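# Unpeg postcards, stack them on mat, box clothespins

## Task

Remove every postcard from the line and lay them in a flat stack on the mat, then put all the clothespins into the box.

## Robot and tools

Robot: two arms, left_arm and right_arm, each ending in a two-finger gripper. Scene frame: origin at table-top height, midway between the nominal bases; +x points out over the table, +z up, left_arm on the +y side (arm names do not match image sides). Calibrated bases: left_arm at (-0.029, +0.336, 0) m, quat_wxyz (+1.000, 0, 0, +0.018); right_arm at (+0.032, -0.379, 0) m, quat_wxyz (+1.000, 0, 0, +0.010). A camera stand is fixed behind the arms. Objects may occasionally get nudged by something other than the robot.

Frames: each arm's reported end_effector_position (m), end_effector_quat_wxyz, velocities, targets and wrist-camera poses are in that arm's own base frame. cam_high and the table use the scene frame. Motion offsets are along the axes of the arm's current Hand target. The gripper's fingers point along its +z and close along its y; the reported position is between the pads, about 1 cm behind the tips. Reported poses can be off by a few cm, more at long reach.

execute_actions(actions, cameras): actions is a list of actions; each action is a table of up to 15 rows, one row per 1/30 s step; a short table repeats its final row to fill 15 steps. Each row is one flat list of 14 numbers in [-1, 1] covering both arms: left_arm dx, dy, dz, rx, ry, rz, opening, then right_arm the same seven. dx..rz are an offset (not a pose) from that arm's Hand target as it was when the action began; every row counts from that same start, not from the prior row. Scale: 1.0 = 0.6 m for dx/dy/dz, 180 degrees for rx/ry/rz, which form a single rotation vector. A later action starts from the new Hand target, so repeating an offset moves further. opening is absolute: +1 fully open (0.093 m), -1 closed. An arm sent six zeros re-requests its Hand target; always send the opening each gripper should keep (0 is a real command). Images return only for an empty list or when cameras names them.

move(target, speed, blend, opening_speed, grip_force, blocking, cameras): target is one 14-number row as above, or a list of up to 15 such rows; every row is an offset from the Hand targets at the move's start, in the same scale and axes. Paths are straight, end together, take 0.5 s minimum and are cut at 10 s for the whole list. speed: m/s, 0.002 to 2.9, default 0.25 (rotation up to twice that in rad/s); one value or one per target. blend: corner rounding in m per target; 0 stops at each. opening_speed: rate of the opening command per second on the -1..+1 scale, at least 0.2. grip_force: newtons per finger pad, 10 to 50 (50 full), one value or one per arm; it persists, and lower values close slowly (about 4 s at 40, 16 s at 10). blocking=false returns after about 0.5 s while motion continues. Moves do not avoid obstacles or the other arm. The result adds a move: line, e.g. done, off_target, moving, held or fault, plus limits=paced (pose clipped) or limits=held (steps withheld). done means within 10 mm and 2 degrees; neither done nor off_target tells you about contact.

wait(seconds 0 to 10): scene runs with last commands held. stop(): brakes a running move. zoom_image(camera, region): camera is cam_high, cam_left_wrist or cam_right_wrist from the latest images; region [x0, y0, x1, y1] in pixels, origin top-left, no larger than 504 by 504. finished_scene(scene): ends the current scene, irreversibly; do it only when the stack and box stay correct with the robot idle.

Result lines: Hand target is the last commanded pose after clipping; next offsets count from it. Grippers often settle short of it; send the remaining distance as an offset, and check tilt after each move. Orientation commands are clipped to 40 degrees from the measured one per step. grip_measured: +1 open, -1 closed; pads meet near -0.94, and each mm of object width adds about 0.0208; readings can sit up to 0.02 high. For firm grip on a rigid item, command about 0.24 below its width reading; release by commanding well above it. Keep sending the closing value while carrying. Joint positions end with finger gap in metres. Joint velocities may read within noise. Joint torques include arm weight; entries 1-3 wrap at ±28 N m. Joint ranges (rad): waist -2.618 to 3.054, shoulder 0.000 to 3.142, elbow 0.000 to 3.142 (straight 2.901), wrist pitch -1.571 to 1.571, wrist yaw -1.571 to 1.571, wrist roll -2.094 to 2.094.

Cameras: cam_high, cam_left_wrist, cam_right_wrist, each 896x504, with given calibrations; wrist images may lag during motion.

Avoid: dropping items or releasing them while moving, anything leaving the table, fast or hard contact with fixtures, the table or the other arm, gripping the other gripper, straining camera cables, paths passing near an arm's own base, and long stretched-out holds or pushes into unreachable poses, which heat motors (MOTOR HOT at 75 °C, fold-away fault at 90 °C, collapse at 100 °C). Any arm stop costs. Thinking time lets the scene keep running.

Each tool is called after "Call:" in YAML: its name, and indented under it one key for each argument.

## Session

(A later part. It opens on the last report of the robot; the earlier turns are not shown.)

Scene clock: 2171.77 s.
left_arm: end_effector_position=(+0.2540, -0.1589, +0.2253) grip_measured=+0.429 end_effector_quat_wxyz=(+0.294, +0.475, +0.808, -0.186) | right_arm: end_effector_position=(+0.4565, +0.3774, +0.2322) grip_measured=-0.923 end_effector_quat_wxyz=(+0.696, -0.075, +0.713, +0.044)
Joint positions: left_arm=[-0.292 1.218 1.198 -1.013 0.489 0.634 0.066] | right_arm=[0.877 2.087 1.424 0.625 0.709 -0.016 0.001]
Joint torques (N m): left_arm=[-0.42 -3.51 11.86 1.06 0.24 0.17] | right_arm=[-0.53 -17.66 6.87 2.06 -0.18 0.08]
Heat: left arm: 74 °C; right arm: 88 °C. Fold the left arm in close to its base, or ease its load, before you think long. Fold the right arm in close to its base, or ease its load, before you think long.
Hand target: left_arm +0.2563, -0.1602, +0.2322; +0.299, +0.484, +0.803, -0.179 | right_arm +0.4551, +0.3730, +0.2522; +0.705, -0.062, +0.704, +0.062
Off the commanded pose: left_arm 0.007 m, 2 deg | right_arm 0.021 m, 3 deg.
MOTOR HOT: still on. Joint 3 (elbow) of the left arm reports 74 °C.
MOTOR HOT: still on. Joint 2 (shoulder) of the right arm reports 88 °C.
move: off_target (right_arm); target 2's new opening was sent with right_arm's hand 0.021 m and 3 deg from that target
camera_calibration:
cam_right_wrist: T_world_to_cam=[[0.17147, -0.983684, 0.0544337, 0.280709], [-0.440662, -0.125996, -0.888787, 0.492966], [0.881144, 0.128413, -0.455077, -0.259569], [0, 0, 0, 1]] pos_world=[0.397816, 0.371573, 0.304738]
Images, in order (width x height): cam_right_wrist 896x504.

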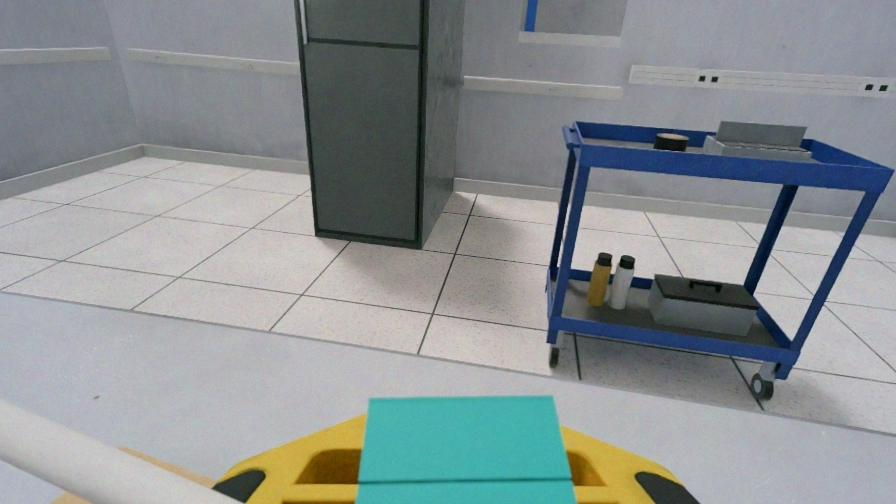

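Call:
move:
  target:
    - [0,0,0,0,0,0,0.43,0.17,0,0,0,0,0,-1]
    - [0,0,0,0,0,0,0.43,0.15,0,-0.25,0,0,0,-1]
  speed: 0.2
  blend: [0.03,0]
  cameras: ["all"]

Scene clock: 2185.23 s.
left_arm: end_effector_position=(+0.2540, -0.1589, +0.2253) grip_measured=+0.429 end_effector_quat_wxyz=(+0.294, +0.475, +0.808, -0.186) | right_arm: end_effector_position=(+0.2369, +0.0090, +0.1097) grip_measured=-0.760 end_effector_quat_wxyz=(+0.611, -0.020, +0.791, +0.012)
Joint positions: left_arm=[-0.292 1.218 1.198 -1.013 0.489 0.634 0.066] | right_arm=[0.025 0.016 -0.011 -0.229 -0.018 -0.011 0.009]
Joint torques (N m): left_arm=[-0.42 -3.51 11.85 1.06 0.24 0.18] | right_arm=[0.17 -0.03 -0.01 0.02 -0.03 -0.11]
Heat: left arm: 74 °C; right arm: 82 °C. Fold the left arm in close to its base, or ease its load, before you think long.
Hand target: left_arm +0.2563, -0.1602, +0.2322; +0.299, +0.484, +0.803, -0.179 | right_arm +0.2369, +0.0090, +0.1097; +0.611, -0.020, +0.791, +0.012 (not the last commanded pose)
Tool commands: left_gripper/opening=+0.43 right_gripper/opening=-0.760479
Off the commanded pose: left_arm 0.007 m, 2 deg.
OVER-TEMPERATURE FAULT: ARM FOLDED TO REST. Before this call, joint 2 (shoulder) of the right arm reached 90 °C. The right arm's motors are now idle, so it may still sink, and the gripper idles too, so what it holds may stay or slip. The right arm ran none of this call's commands. The stop is over, but the right arm and its gripper will run no more commands in this scene. This fault puts only its own arm into a fault stop.
MOTOR HOT: still on. Joint 3 (elbow) of the left arm reports 74 °C.
MOTOR HOT: still on. Joint 2 (shoulder) of the right arm reports 82 °C.
move: fault (right_arm)
camera_calibration:
cam_left_wrist: T_world_to_cam=[[-0.859647, -0.510606, 0.0169853, 0.131898], [-0.503269, 0.840636, -0.200128, 0.337848], [0.0879084, -0.180588, -0.979622, 0.261054], [0, 0, 0, 1]] pos_world=[0.260465, -0.169516, 0.321107]
cam_right_wrist: T_world_to_cam=[[0.0518179, -0.998484, 0.0185652, -0.00498951], [-0.643185, -0.0475887, -0.76423, 0.27449], [0.763955, 0.0276599, -0.644676, -0.0251225], [0, 0, 0, 1]] pos_world=[0.195999, 0.00877557, 0.19367]

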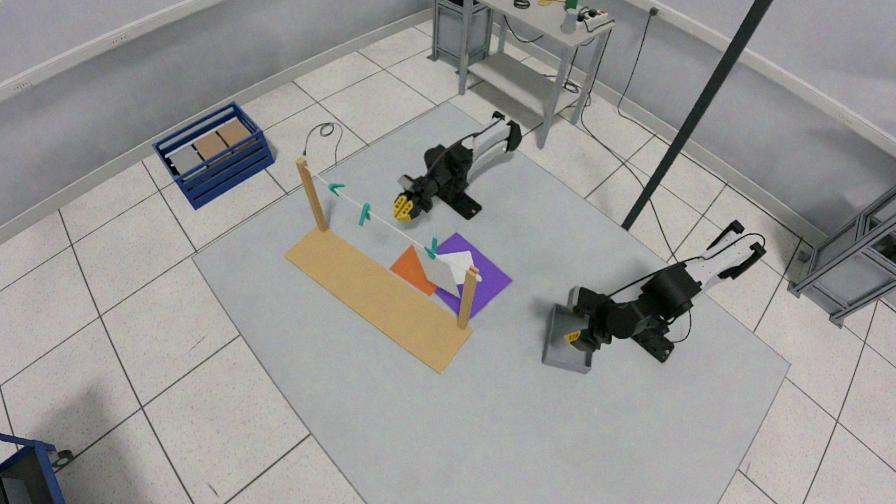

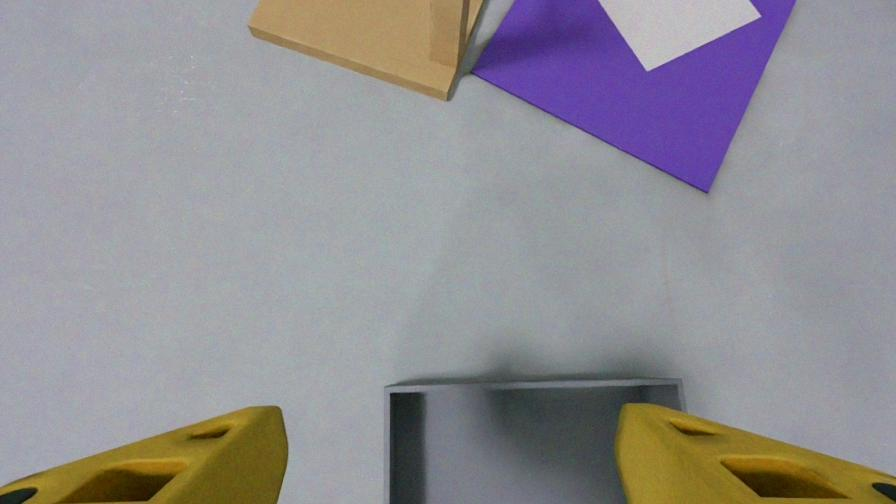

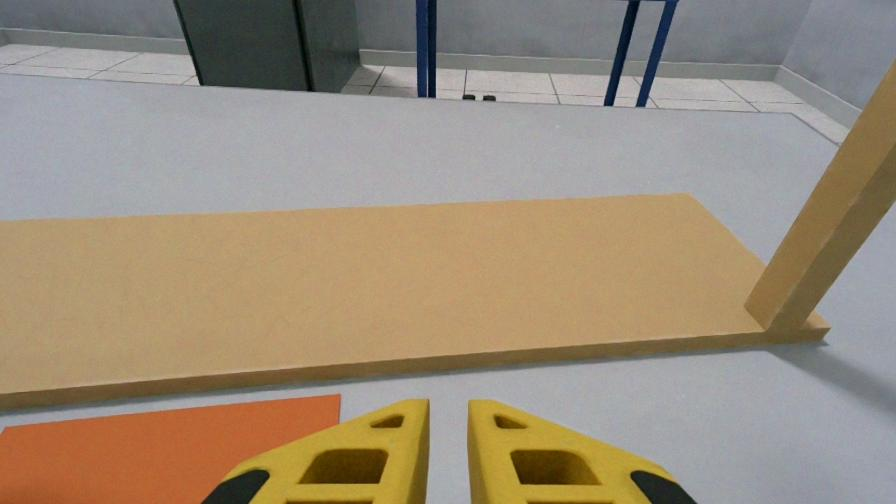

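Call:
move:
  target: [0.1653,-0.1708,0.1153,-0.0628,-0.272,-0.0295,0.43,0,0,0,0,0,0,-0.76]
  speed: 0.2
  cameras: ["cam_left_wrist","cam_high"]

Scene clock: 2218.57 s.
left_arm: end_effector_position=(+0.1547, -0.1871, +0.1382) grip_measured=+0.429 end_effector_quat_wxyz=(+0.573, +0.369, +0.672, -0.291) | right_arm: end_effector_position=(+0.2369, +0.0090, +0.1097) grip_measured=-0.760 end_effector_quat_wxyz=(+0.611, -0.020, +0.791, +0.012)
Joint positions: left_arm=[-0.686 0.102 0.023 -0.103 0.281 0.083 0.066] | right_arm=[0.025 0.016 -0.011 -0.229 -0.018 -0.011 0.009]
Joint torques (N m): left_arm=[0.79 1.96 9.88 1.94 0.08 0.03] | right_arm=[0.1 -0.1 -0.05 0.02 0.02 -0.1]
Heat: left arm: 74 °C; right arm: 61 °C. Fold the left arm in close to its base, or ease its load, before you think long.
Hand target: left_arm +0.1557, -0.1864, +0.1384; +0.574, +0.367, +0.672, -0.289 (not the last commanded pose) | right_arm +0.2369, +0.0090, +0.1097; +0.611, -0.020, +0.791, +0.012
Tool commands: left_gripper/opening=+0.43 right_gripper/opening=-0.760479
Off the commanded pose: left_arm 0.024 m, 12 deg.
OVER-TEMPERATURE FAULT: ARM FOLDED TO REST. As an earlier result told, the right arm's stop is over, but it will run no more commands in this scene. The right arm ran none of this call's commands.
MOTOR HOT: still on. Joint 3 (elbow) of the left arm reports 74 °C.
move: fault (right_arm), held (left_arm; a check stopped the path); limits=held
pose unreachable (left arm): on one or more control steps of this call, first in action 0 (counted from 0), this arm could not follow its commanded pose, so it was not sent that pose on those steps. It may still have moved: this result reports where it is.
cause: moving toward the commanded pose would bring two parts of the arm too close to each other (its upper arm (the part past joint 2) and its wrist (the part past joint 5), with joints 3 (elbow) to 5 (wrist yaw) between them, 11 mm apart when it was first held).
camera_calibration:
cam_left_wrist: T_world_to_cam=[[-0.811497, -0.584231, -0.0121057, 0.016453], [-0.36083, 0.517273, -0.776035, 0.291246], [0.459646, -0.625382, -0.630574, -0.00961394], [0, 0, 0, 1]] pos_world=[0.122861, -0.147054, 0.220154]
Images, in order (width x height): cam_high 896x504, cam_left_wrist 896x504.

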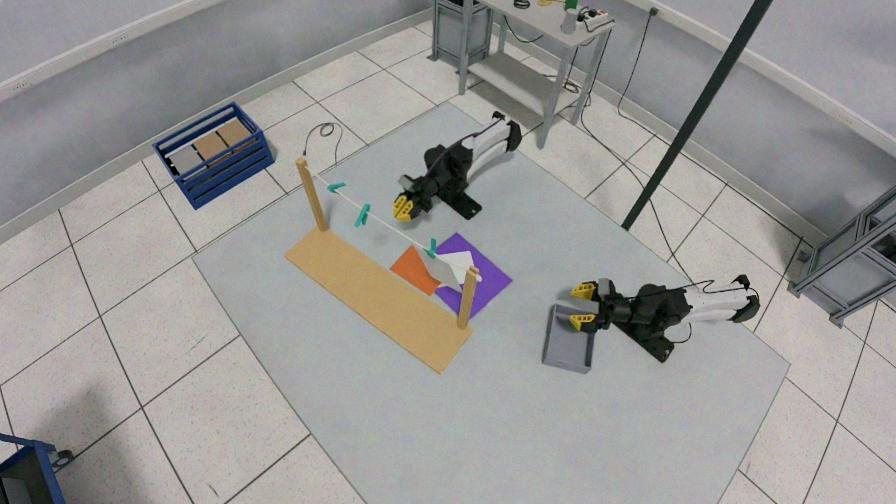

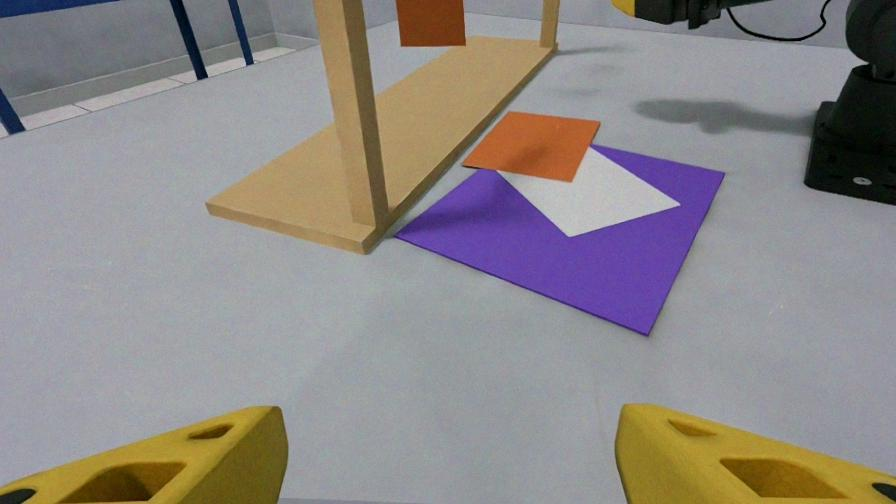

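Call:
move:
  target: [-0.0822,-0.0255,0.3311,-0.325,0.1542,-0.162,-0.1,0,0,0,0,0,0,-0.76]
  speed: 0.2
  cameras: ["cam_left_wrist","cam_high"]

Scene clock: 2257.07 s.
left_arm: end_effector_position=(+0.2545, -0.3614, +0.1517) grip_measured=-0.099 end_effector_quat_wxyz=(+0.424, -0.060, +0.903, +0.035) | right_arm: end_effector_position=(+0.2369, +0.0090, +0.1097) grip_measured=-0.760 end_effector_quat_wxyz=(+0.611, -0.020, +0.791, +0.012)
Joint positions: left_arm=[-1.251 2.02 1.701 -1.049 -0.862 -1.291 0.04] | right_arm=[0.025 0.016 -0.011 -0.229 -0.018 -0.011 0.009]
Joint torques (N m): left_arm=[0.94 -10.7 11.18 0.46 -0.45 -0.11] | right_arm=[0.12 -0.02 -0.01 0.01 -0.04 -0.1]
Heat: left arm: 75 °C; right arm: 52 °C. Fold the left arm in close to its base, or ease its load, before you think long.
Hand target: left_arm +0.2577, -0.3640, +0.1520; +0.421, -0.070, +0.904, +0.033 | right_arm +0.2369, +0.0090, +0.1097; +0.611, -0.020, +0.791, +0.012
Tool commands: left_gripper/opening=-0.1 right_gripper/opening=-0.760479
Off the commanded pose: left_arm 0.004 m, 1 deg.
OVER-TEMPERATURE FAULT: ARM FOLDED TO REST. As an earlier result told, the right arm's stop is over, but it will run no more commands in this scene. The right arm ran none of this call's commands.
MOTOR HOT: still on. Joint 3 (elbow) of the left arm reports 75 °C.
move: fault (right_arm)
camera_calibration:
cam_left_wrist: T_world_to_cam=[[0.174791, -0.98456, -0.00949749, -0.400303], [-0.91788, -0.159447, -0.363419, 0.262501], [0.356293, 0.0722399, -0.931577, 0.168066], [0, 0, 0, 1]] pos_world=[0.251033, -0.364409, 0.248162]
Images, in order (width x height): cam_high 896x504, cam_left_wrist 896x504.

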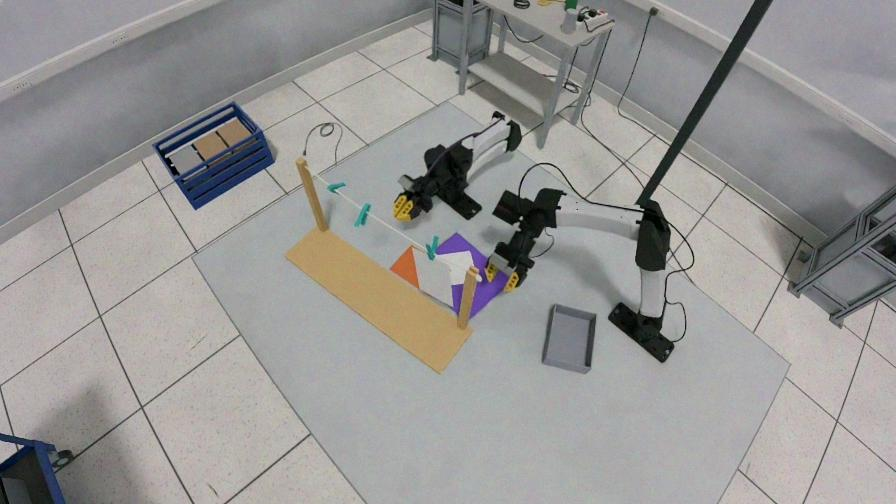

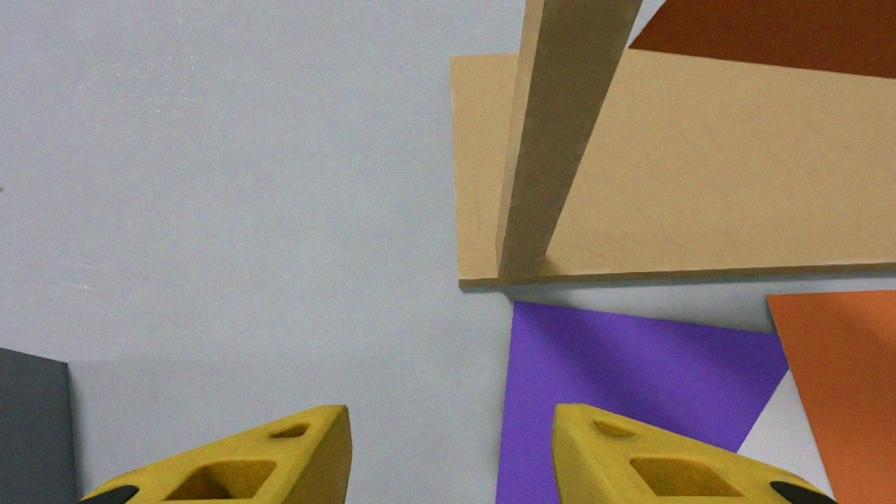

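Call:
zoom_image:
  camera: "cam_left_wrist"
  region: [430, 180, 650, 320]

Scaled by 2.291 from the camera's 896x504 image, which has a finer 1280x720 frame.

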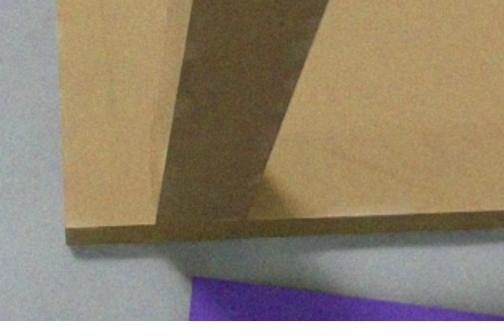

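Call:
zoom_image:
  camera: "cam_high"
  region: [380, 210, 540, 340]

Call:
zoom_image:
  camera: "cam_left_wrist"
  region: [448, 0, 896, 320]

Scaled by 3.150 from the camera's 896x504 image, which has a finer 1280x720 frame.

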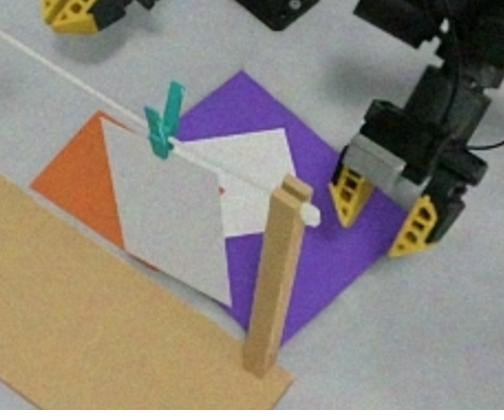

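Scaled by 1.125 from the camera's 896x504 image, which has a finer 1280x720 frame.

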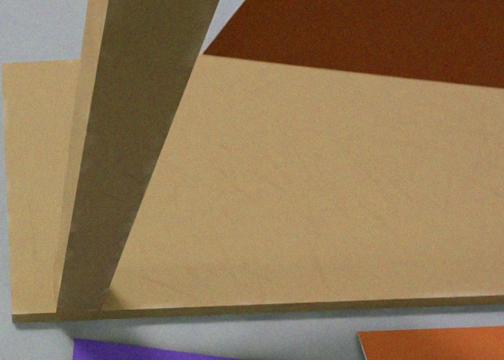

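Call:
move:
  target:
    - [0.0205,-0.0567,0.0172,0,0,0,-0.1,0,0,0,0,0,0,-0.76]
    - [0.0212,-0.057,0.2003,0,0,0,-0.1,0,0,0,0,0,0,-0.76]
  speed: 0.12
  blend: [0.01,0]
  cameras: ["cam_left_wrist"]

Scene clock: 2294.07 s.
left_arm: end_effector_position=(+0.3422, -0.3887, +0.0783) grip_measured=-0.099 end_effector_quat_wxyz=(+0.428, -0.077, +0.900, +0.023) | right_arm: end_effector_position=(+0.2369, +0.0090, +0.1097) grip_measured=-0.760 end_effector_quat_wxyz=(+0.611, -0.020, +0.791, +0.012)
Joint positions: left_arm=[-1.089 2.256 1.757 -0.681 -0.818 -1.089 0.04] | right_arm=[0.025 0.016 -0.011 -0.229 -0.018 -0.011 0.009]
Joint torques (N m): left_arm=[1.46 -12.93 7.15 1.04 -0.35 0.24] | right_arm=[0.17 -0.03 0.01 0 0 -0.11]
Heat: left arm: 75 °C; right arm: 50 °C. Fold the left arm in close to its base, or ease its load, before you think long.
Hand target: left_arm +0.3458, -0.3849, +0.0652; +0.421, -0.070, +0.904, +0.032 | right_arm +0.2369, +0.0090, +0.1097; +0.611, -0.020, +0.791, +0.012
Tool commands: left_gripper/opening=-0.1 right_gripper/opening=-0.760479
Off the commanded pose: left_arm 0.014 m, 2 deg.
OVER-TEMPERATURE FAULT: ARM FOLDED TO REST. As an earlier result told, the right arm's stop is over, but it will run no more commands in this scene. The right arm ran none of this call's commands.
MOTOR HOT: still on. Joint 3 (elbow) of the left arm reports 75 °C.
move: fault (right_arm), off_target (left_arm)
camera_calibration:
cam_left_wrist: T_world_to_cam=[[0.194767, -0.980469, 0.0273229, -0.451288], [-0.910046, -0.191029, -0.367865, 0.297319], [0.3659, 0.0467828, -0.929478, 0.05716], [0, 0, 0, 1]] pos_world=[0.337555, -0.388352, 0.174833]
Images, in order (width x height): cam_left_wrist 896x504.

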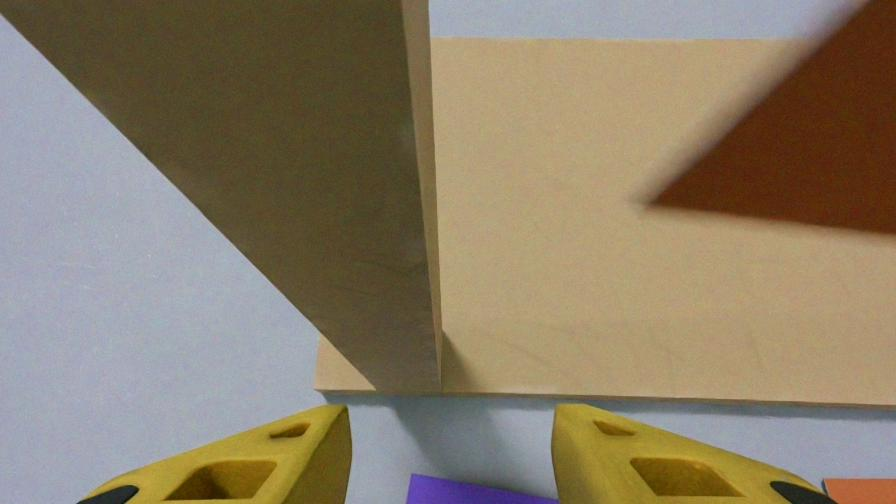

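Call:
move:
  target:
    - [0,0.012,0,0,0,0,-0.1,0,0,0,0,0,0,-0.76]
    - [-0.0157,0.0117,0.0292,0,0,0,-0.1,0,0,0,0,0,0,-0.76]
    - [-0.0157,0.0117,0.0292,0,0,0,-0.9,0,0,0,0,0,0,-0.76]
  speed: 0.1
  blend: [0.005,0,0]
  cameras: ["cam_left_wrist"]

Scene clock: 2331.50 s.
left_arm: end_effector_position=(+0.3595, -0.3762, +0.0682) grip_measured=-0.899 end_effector_quat_wxyz=(+0.424, -0.074, +0.902, +0.029) | right_arm: end_effector_position=(+0.2369, +0.0090, +0.1097) grip_measured=-0.760 end_effector_quat_wxyz=(+0.611, -0.020, +0.791, +0.012)
Joint positions: left_arm=[-1.041 2.256 1.717 -0.612 -0.795 -1.026 0.002] | right_arm=[0.025 0.016 -0.011 -0.229 -0.018 -0.011 0.009]
Joint torques (N m): left_arm=[1.26 -13.23 8.36 1.1 -0.39 0.19] | right_arm=[0.05 0.02 -0.05 -0.03 -0.05 -0.07]
Heat: left arm: 69 °C; right arm: 49 °C.
Hand target: left_arm +0.3640, -0.3749, +0.0611; +0.421, -0.070, +0.904, +0.032 | right_arm +0.2369, +0.0090, +0.1097; +0.611, -0.020, +0.791, +0.012
Tool commands: left_gripper/opening=-0.9 right_gripper/opening=-0.760479
Off the commanded pose: left_arm 0.008 m, 1 deg.
OVER-TEMPERATURE FAULT: ARM FOLDED TO REST. As an earlier result told, the right arm's stop is over, but it will run no more commands in this scene. The right arm ran none of this call's commands.
MOTOR HOT: cleared for the motors of the left arm.
move: fault (right_arm); blend cut to 0.0034 m at target 1
camera_calibration:
cam_left_wrist: T_world_to_cam=[[0.193162, -0.981092, 0.0121256, -0.440813], [-0.914484, -0.184498, -0.36011, 0.315267], [0.355539, 0.0584708, -0.932831, 0.0491451], [0, 0, 0, 1]] pos_world=[0.355982, -0.377186, 0.16472]
Images, in order (width x height): cam_left_wrist 896x504.

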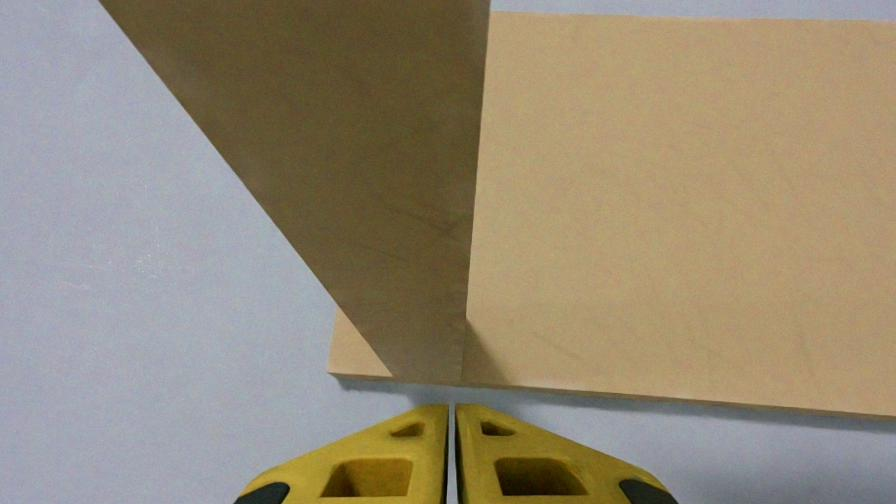

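Call:
wait:
  seconds: 0.1
  cameras: ["cam_high"]

Call:
zoom_image:
  camera: "cam_high"
  region: [370, 200, 570, 350]

Scene clock: 2343.03 s.
left_arm: end_effector_position=(+0.3595, -0.3762, +0.0682) grip_measured=-0.899 end_effector_quat_wxyz=(+0.424, -0.074, +0.902, +0.029) | right_arm: end_effector_position=(+0.2369, +0.0090, +0.1097) grip_measured=-0.760 end_effector_quat_wxyz=(+0.611, -0.020, +0.791, +0.012)
Joint positions: left_arm=[-1.041 2.256 1.717 -0.612 -0.795 -1.026 0.002] | right_arm=[0.025 0.016 -0.011 -0.229 -0.018 -0.011 0.009]
Joint torques (N m): left_arm=[1.26 -13.22 8.38 1.1 -0.39 0.19] | right_arm=[0.06 -0.03 -0.06 0 0 -0.11]
Heat: left arm: 70 °C; right arm: 48 °C.
Hand target: left_arm +0.3640, -0.3749, +0.0611; +0.421, -0.070, +0.904, +0.032 | right_arm +0.2369, +0.0090, +0.1097; +0.611, -0.020, +0.791, +0.012
Tool commands: left_gripper/opening=-0.9 right_gripper/opening=-0.760479
Off the commanded pose: left_arm 0.008 m, 1 deg.
OVER-TEMPERATURE FAULT: ARM FOLDED TO REST. As an earlier result told, the right arm's stop is over, but it will run no more commands in this scene.
wait: 0.10 s; at rest from the start
Images, in order (width x height): cam_high 896x504.

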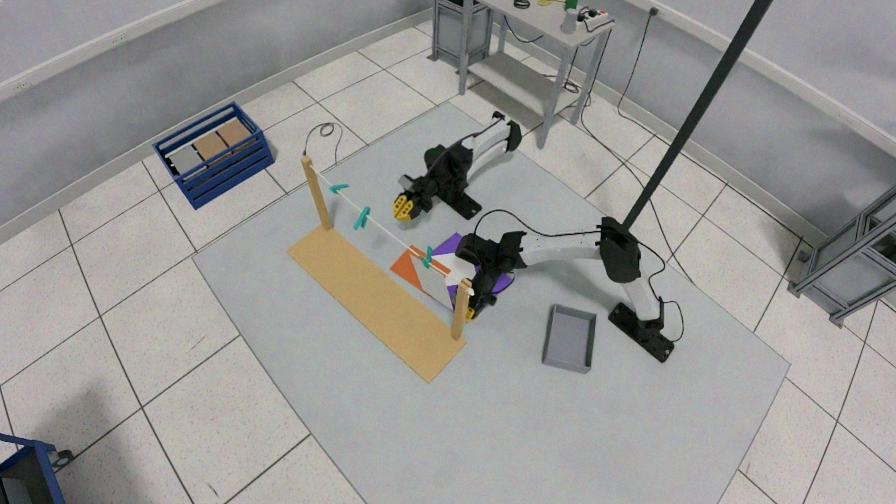

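Scaled by 2.520 from the camera's 896x504 image, which has a finer 1280x720 frame.

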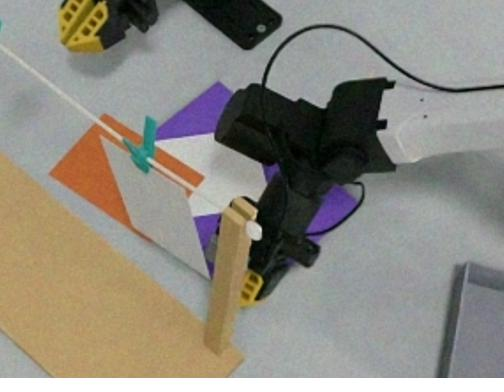

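Call:
move:
  target:
    - [0,0,-0.1667,0,0,0,-0.3,0,0,0,0,0,0,-0.76]
    - [0.0375,0.0105,-0.1403,0,-0.1556,0,-0.1,0,0,0,0,0,0,-0.76]
  speed: 0.15
  blend: [0.01,0]
  cameras: ["cam_left_wrist"]

Scene clock: 2379.50 s.
left_arm: end_effector_position=(+0.2882, -0.3840, +0.1026) grip_measured=-0.101 end_effector_quat_wxyz=(+0.625, -0.070, +0.776, +0.039) | right_arm: end_effector_position=(+0.2369, +0.0090, +0.1097) grip_measured=-0.760 end_effector_quat_wxyz=(+0.611, -0.020, +0.791, +0.012)
Joint positions: left_arm=[-1.273 2.179 1.399 -0.208 -1.311 -1 0.04] | right_arm=[0.025 0.016 -0.011 -0.229 -0.018 -0.011 0.009]
Joint torques (N m): left_arm=[-0.28 -13.31 5.86 1.08 -0.67 0.15] | right_arm=[0.08 -0.1 -0.03 -0.02 -0.01 -0.11]
Heat: left arm: 69 °C; right arm: 47 °C.
Hand target: left_arm +0.2851, -0.3808, +0.0979; +0.628, -0.060, +0.775, +0.049 | right_arm +0.2369, +0.0090, +0.1097; +0.611, -0.020, +0.791, +0.012
Tool commands: left_gripper/opening=-0.1 right_gripper/opening=-0.760479
Off the commanded pose: left_arm 0.006 m, 2 deg.
OVER-TEMPERATURE FAULT: ARM FOLDED TO REST. As an earlier result told, the right arm's stop is over, but it will run no more commands in this scene. The right arm ran none of this call's commands.
move: fault (right_arm)
camera_calibration:
cam_left_wrist: T_world_to_cam=[[0.188764, -0.98098, 0.0452328, -0.437158], [-0.645246, -0.15862, -0.747327, 0.233071], [0.740288, 0.111882, -0.662915, -0.0110392], [0, 0, 0, 1]] pos_world=[0.24108, -0.390638, 0.186636]
Images, in order (width x height): cam_left_wrist 896x504.

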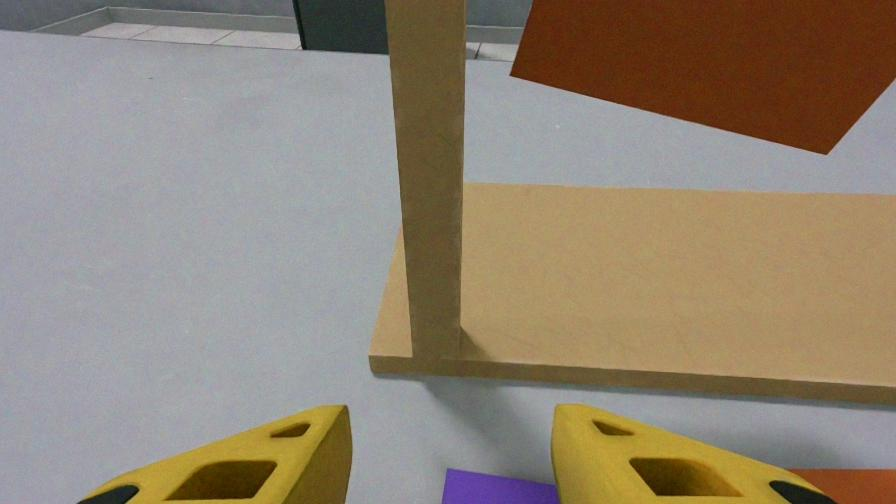

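Call:
move:
  target:
    - [0,0.0067,0.143,0,0,0,-0.1,0,0,0,0,0,0,-0.76]
    - [0,0.0067,0.143,0,0,0,-1,0,0,0,0,0,0,-0.76]
  speed: 0.1
  cameras: ["cam_left_wrist"]

Scene clock: 2393.20 s.
left_arm: end_effector_position=(+0.3678, -0.3685, +0.0924) grip_measured=-0.973 end_effector_quat_wxyz=(+0.632, -0.072, +0.771, +0.034) | right_arm: end_effector_position=(+0.2369, +0.0090, +0.1097) grip_measured=-0.760 end_effector_quat_wxyz=(+0.611, -0.020, +0.791, +0.012)
Joint positions: left_arm=[-1.09 2.232 1.321 0.357 -1.183 -0.56 0] | right_arm=[0.025 0.016 -0.011 -0.229 -0.018 -0.011 0.009]
Joint torques (N m): left_arm=[0.59 -12.29 6.42 1.44 -0.33 0.14] | right_arm=[0.09 -0.09 -0.02 -0.03 -0.04 -0.1]
Heat: left arm: 66 °C; right arm: 47 °C.
Hand target: left_arm +0.3674, -0.3639, +0.0801; +0.628, -0.061, +0.775, +0.049 | right_arm +0.2369, +0.0090, +0.1097; +0.611, -0.020, +0.791, +0.012
Tool commands: left_gripper/opening=-1.0 right_gripper/opening=-0.760479
Off the commanded pose: left_arm 0.013 m, 2 deg.
OVER-TEMPERATURE FAULT: ARM FOLDED TO REST. As an earlier result told, the right arm's stop is over, but it will run no more commands in this scene. The right arm ran none of this call's commands.
move: fault (right_arm), off_target (left_arm); target 2's new opening was sent with left_arm's hand 0.013 m and 2 deg from that target
camera_calibration:
cam_left_wrist: T_world_to_cam=[[0.18358, -0.981333, 0.0573125, -0.435885], [-0.633043, -0.162626, -0.756842, 0.274159], [0.752034, 0.10266, -0.651081, -0.0871889], [0, 0, 0, 1]] pos_world=[0.319143, -0.374212, 0.175709]
Images, in order (width x height): cam_left_wrist 896x504.

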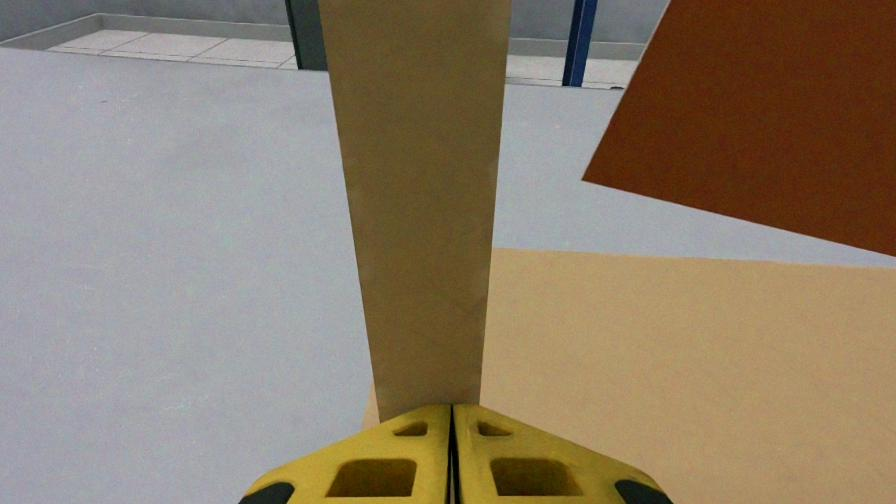

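Call:
wait:
  seconds: 0.1
  cameras: ["cam_high"]

Call:
zoom_image:
  camera: "cam_high"
  region: [370, 200, 570, 350]

Scene clock: 2406.93 s.
left_arm: end_effector_position=(+0.3678, -0.3685, +0.0924) grip_measured=-0.973 end_effector_quat_wxyz=(+0.632, -0.072, +0.771, +0.034) | right_arm: end_effector_position=(+0.2369, +0.0090, +0.1097) grip_measured=-0.760 end_effector_quat_wxyz=(+0.611, -0.020, +0.791, +0.012)
Joint positions: left_arm=[-1.09 2.232 1.321 0.357 -1.183 -0.56 0] | right_arm=[0.025 0.016 -0.011 -0.229 -0.018 -0.011 0.009]
Joint torques (N m): left_arm=[0.61 -12.27 6.42 1.44 -0.34 0.14] | right_arm=[0.12 -0.1 -0.02 0.02 -0.04 -0.1]
Heat: left arm: 65 °C; right arm: 47 °C.
Hand target: left_arm +0.3674, -0.3639, +0.0801; +0.628, -0.061, +0.775, +0.048 | right_arm +0.2369, +0.0090, +0.1097; +0.611, -0.020, +0.791, +0.012
Tool commands: left_gripper/opening=-1.0 right_gripper/opening=-0.760479
Off the commanded pose: left_arm 0.013 m, 2 deg.
OVER-TEMPERATURE FAULT: ARM FOLDED TO REST. As an earlier result told, the right arm's stop is over, but it will run no more commands in this scene.
wait: 0.10 s; at rest from the start
Images, in order (width x height): cam_high 896x504.

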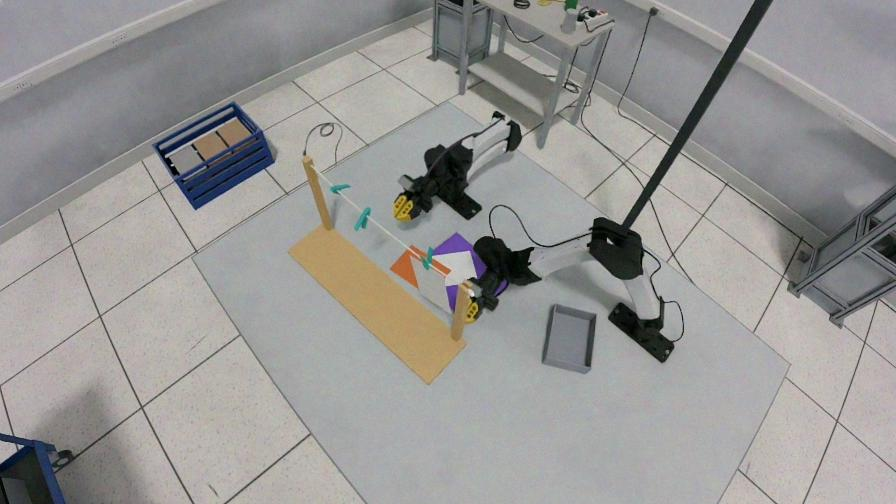

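Scaled by 2.520 from the camera's 896x504 image, which has a finer 1280x720 frame.

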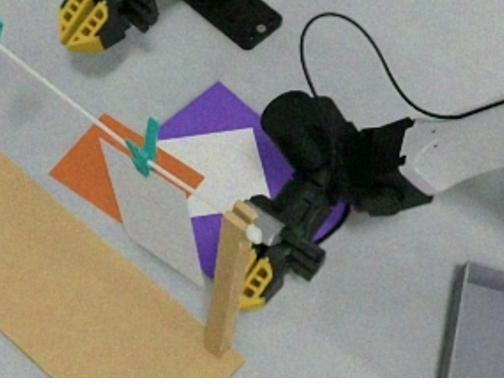

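Call:
move:
  target:
    - [0,0.01,0,0,0,0,0.14,0,0,0,0,0,0,-0.76]
    - [0,0.01,0.05,0,0,0,0.14,0,0,0,0,0,0,-0.76]
    - [0,0.01,0.05,0,0,0,-1,0,0,0,0,0,0,-0.76]
  speed: 0.1
  cameras: ["cam_left_wrist"]

Scene clock: 2424.50 s.
left_arm: end_effector_position=(+0.3923, -0.3555, +0.0755) grip_measured=-0.710 end_effector_quat_wxyz=(+0.626, -0.061, +0.777, +0.034) | right_arm: end_effector_position=(+0.2369, +0.0090, +0.1097) grip_measured=-0.760 end_effector_quat_wxyz=(+0.611, -0.020, +0.791, +0.012)
Joint positions: left_arm=[-1.025 2.267 1.294 0.472 -1.108 -0.48 0.011] | right_arm=[0.025 0.016 -0.011 -0.229 -0.018 -0.011 0.009]
Joint torques (N m): left_arm=[0.73 -12.55 9.22 1.46 -0.49 0.2] | right_arm=[0.09 0.02 -0.12 -0.01 -0.01 -0.12]
Heat: left arm: 64 °C; right arm: 46 °C.
Hand target: left_arm +0.3955, -0.3534, +0.0740; +0.628, -0.061, +0.775, +0.048 | right_arm +0.2369, +0.0090, +0.1097; +0.611, -0.020, +0.791, +0.012
Tool commands: left_gripper/opening=-1.0 right_gripper/opening=-0.760479
Off the commanded pose: left_arm 0.004 m, 2 deg.
OVER-TEMPERATURE FAULT: ARM FOLDED TO REST. As an earlier result told, the right arm's stop is over, but it will run no more commands in this scene. The right arm ran none of this call's commands.
move: fault (right_arm)
camera_calibration:
cam_left_wrist: T_world_to_cam=[[0.169225, -0.984706, 0.041427, -0.420971], [-0.648824, -0.142945, -0.747392, 0.291558], [0.741883, 0.0995983, -0.663091, -0.114192], [0, 0, 0, 1]] pos_world=[0.345125, -0.361483, 0.159628]
Images, in order (width x height): cam_left_wrist 896x504.

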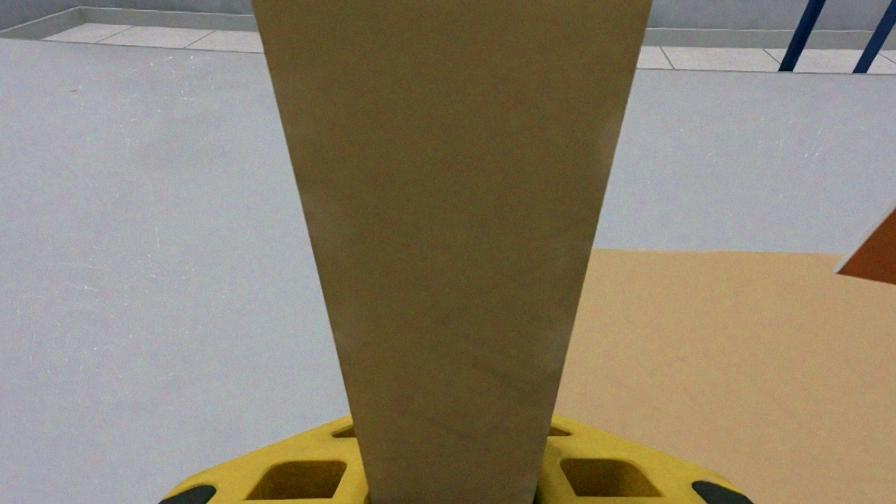

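Call:
move:
  target: [-0.0407,0.9733,0.1917,0,0,0,-1,0,0,0,0,0,0,-0.76]
  speed: 0.1
  cameras: ["cam_left_wrist","cam_high"]

Scene clock: 2445.33 s.
left_arm: end_effector_position=(+0.4210, +0.2226, +0.0755) grip_measured=-0.696 end_effector_quat_wxyz=(+0.631, -0.036, +0.774, +0.033) | right_arm: end_effector_position=(+0.2369, +0.0090, +0.1097) grip_measured=-0.760 end_effector_quat_wxyz=(+0.611, -0.020, +0.791, +0.012)
Joint positions: left_arm=[0.677 2.037 0.717 1.08 0.565 0.136 0.012] | right_arm=[0.025 0.016 -0.011 -0.229 -0.018 -0.011 0.009]
Joint torques (N m): left_arm=[2.25 -8.83 8.99 1.69 -0.27 -0.11] | right_arm=[0.1 -0.14 -0.09 -0.03 -0.06 -0.12]
Heat: left arm: 63 °C; right arm: 46 °C.
Hand target: left_arm +0.4214, +0.2416, +0.0734; +0.628, -0.060, +0.775, +0.048 | right_arm +0.2369, +0.0090, +0.1097; +0.611, -0.020, +0.791, +0.012
Tool commands: left_gripper/opening=-1.0 right_gripper/opening=-0.760479
Off the commanded pose: left_arm 0.019 m, 3 deg.
OVER-TEMPERATURE FAULT: ARM FOLDED TO REST. As an earlier result told, the right arm's stop is over, but it will run no more commands in this scene. The right arm ran none of this call's commands.
move: fault (right_arm), off_target (left_arm)
camera_calibration:
cam_left_wrist: T_world_to_cam=[[0.128244, -0.991658, 0.0129747, 0.164345], [-0.645488, -0.0933943, -0.758038, 0.381206], [0.752926, 0.0888387, -0.652081, -0.196181], [0, 0, 0, 1]] pos_world=[0.372697, 0.216005, 0.15891]
Images, in order (width x height): cam_high 896x504, cam_left_wrist 896x504.

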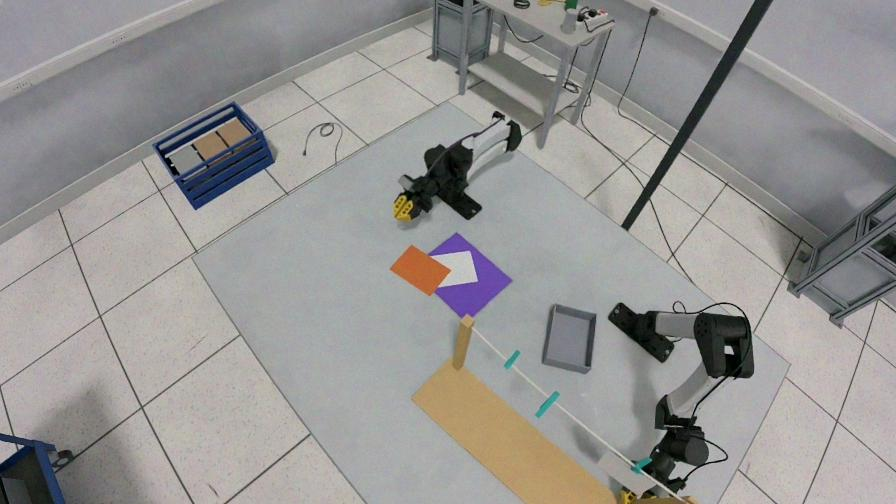

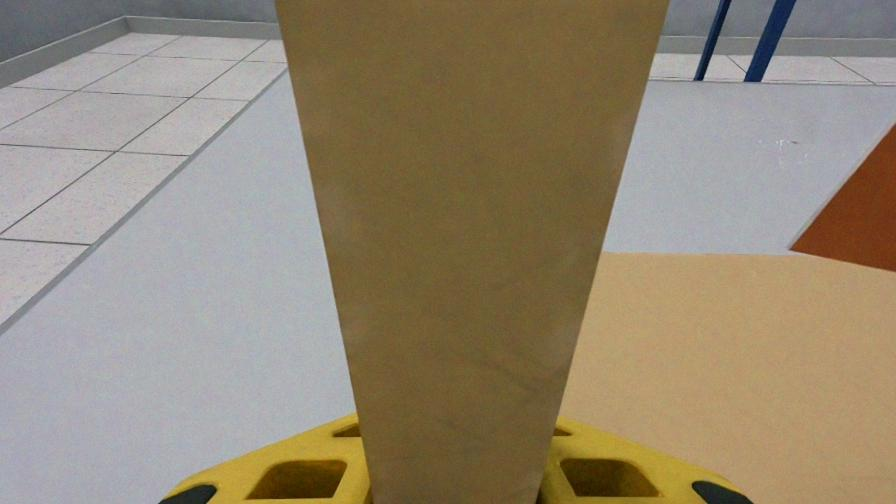

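Call:
move:
  target:
    - [0,-0.03,0,0,0,0,-1,0,0,0,0,0,0,-0.76]
    - [0,-0.03,0,0,0,0,0.2,0,0,0,0,0,0,-0.76]
    - [0,-0.03,-0.25,0,0,0,0.2,0,0,0,0,0,0,-0.76]
  speed: 0.15
  cameras: ["cam_left_wrist"]

Scene clock: 2474.63 s.
left_arm: end_effector_position=(+0.2819, +0.2033, +0.1045) grip_measured=+0.199 end_effector_quat_wxyz=(+0.629, -0.065, +0.773, +0.047) | right_arm: end_effector_position=(+0.2369, +0.0090, +0.1097) grip_measured=-0.760 end_effector_quat_wxyz=(+0.611, -0.020, +0.791, +0.012)
Joint positions: left_arm=[0.979 1.547 0.273 0.976 0.798 0.207 0.055] | right_arm=[0.025 0.016 -0.011 -0.229 -0.018 -0.011 0.009]
Joint torques (N m): left_arm=[0.9 -7.09 5.52 1.59 0.27 0.17] | right_arm=[0.06 -0.09 -0.14 0.01 -0.04 -0.11]
Heat: left arm: 65 °C; right arm: 45 °C.
Hand target: left_arm +0.2792, +0.2012, +0.1046; +0.628, -0.060, +0.775, +0.049 | right_arm +0.2369, +0.0090, +0.1097; +0.611, -0.020, +0.791, +0.012
Tool commands: left_gripper/opening=+0.2 right_gripper/opening=-0.760479
Off the commanded pose: left_arm 0.003 m, 1 deg.
OVER-TEMPERATURE FAULT: ARM FOLDED TO REST. As an earlier result told, the right arm's stop is over, but it will run no more commands in this scene. The right arm ran none of this call's commands.
move: fault (right_arm); target 2's new opening was sent with left_arm's hand 0.005 m and 3 deg from that target
camera_calibration:
cam_left_wrist: T_world_to_cam=[[0.190757, -0.981227, 0.0283709, 0.141361], [-0.639666, -0.146174, -0.754626, 0.32022], [0.744607, 0.125802, -0.655541, -0.0756221], [0, 0, 0, 1]] pos_world=[0.234177, 0.195029, 0.188062]
Images, in order (width x height): cam_left_wrist 896x504.

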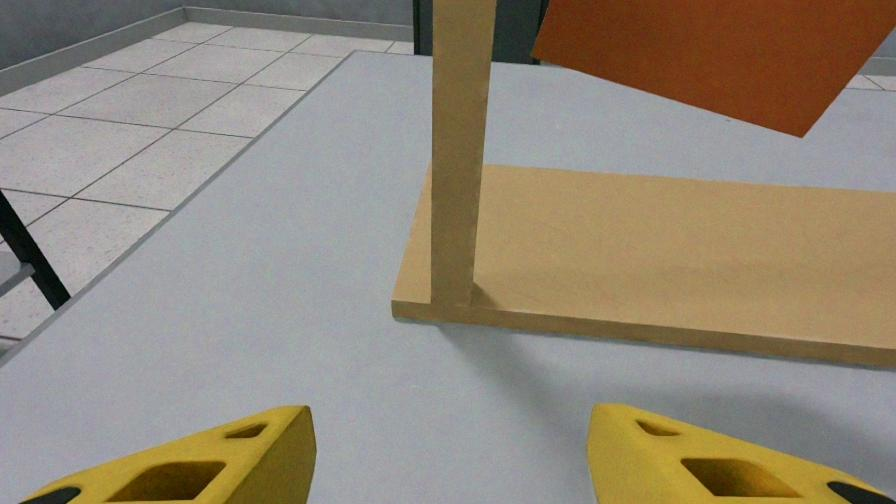

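Call:
move:
  target: [-0.2427,-0.4035,-0.1843,0.0924,0,0.0196,0.4,0,0,0,0,0,0,-0.76]
  speed: 0.2
  cameras: ["cam_left_wrist","cam_high"]

Scene clock: 2490.83 s.
left_arm: end_effector_position=(+0.2406, -0.0503, +0.2603) grip_measured=+0.399 end_effector_quat_wxyz=(+0.624, +0.062, +0.778, -0.042) | right_arm: end_effector_position=(+0.2369, +0.0090, +0.1097) grip_measured=-0.760 end_effector_quat_wxyz=(+0.611, -0.020, +0.791, +0.012)
Joint positions: left_arm=[-0.326 0.402 0.554 -0.375 -0.176 -0.027 0.064] | right_arm=[0.025 0.016 -0.011 -0.229 -0.018 -0.011 0.009]
Joint torques (N m): left_arm=[-0.42 2.29 12.41 1.81 -0.11 -0.12] | right_arm=[0.12 -0.14 -0.06 -0.03 -0.01 -0.09]
Heat: left arm: 64 °C; right arm: 45 °C.
Hand target: left_arm +0.2396, -0.0498, +0.2701; +0.628, +0.055, +0.775, -0.045 | right_arm +0.2369, +0.0090, +0.1097; +0.611, -0.020, +0.791, +0.012
Tool commands: left_gripper/opening=+0.4 right_gripper/opening=-0.760479
Off the commanded pose: left_arm 0.010 m, 1 deg.
OVER-TEMPERATURE FAULT: ARM FOLDED TO REST. As an earlier result told, the right arm's stop is over, but it will run no more commands in this scene. The right arm ran none of this call's commands.
move: fault (right_arm)
camera_calibration:
cam_left_wrist: T_world_to_cam=[[-0.116846, -0.99313, 0.00633037, -0.0249198], [-0.660939, 0.0730018, -0.74688, 0.388397], [0.741287, -0.0914542, -0.664929, 0.0815289], [0, 0, 0, 1]] pos_world=[0.193359, -0.0456462, 0.344455]
Images, in order (width x height): cam_high 896x504, cam_left_wrist 896x504.

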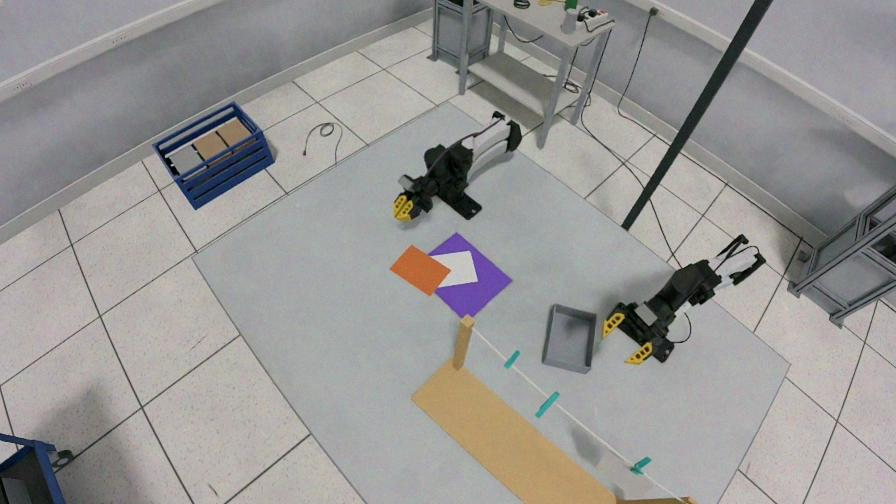

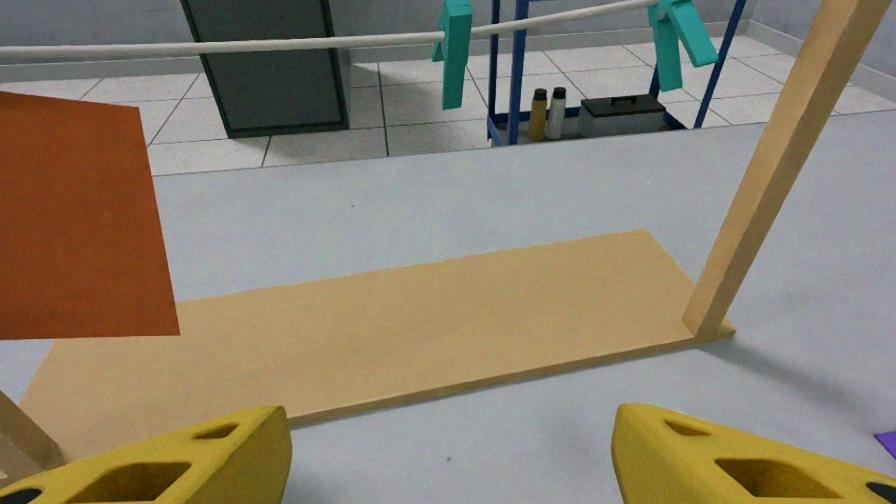

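Call:
zoom_image:
  camera: "cam_left_wrist"
  region: [400, 0, 760, 130]

Scaled by 1.400 from the camera's 896x504 image, which has a finer 1280x720 frame.

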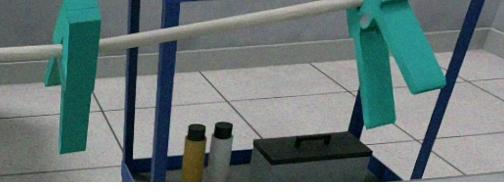

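Call:
zoom_image:
  camera: "cam_high"
  region: [440, 300, 700, 504]

Scaled by 1.938 from the camera's 896x504 image, which has a finer 1280x720 frame.

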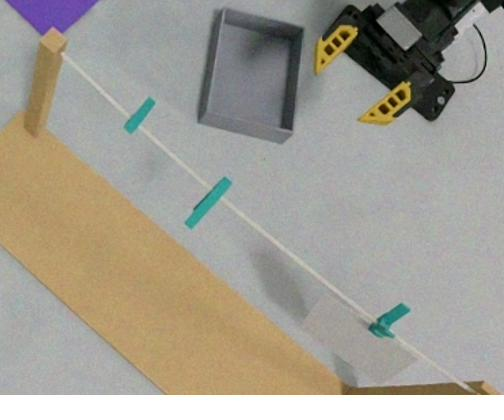

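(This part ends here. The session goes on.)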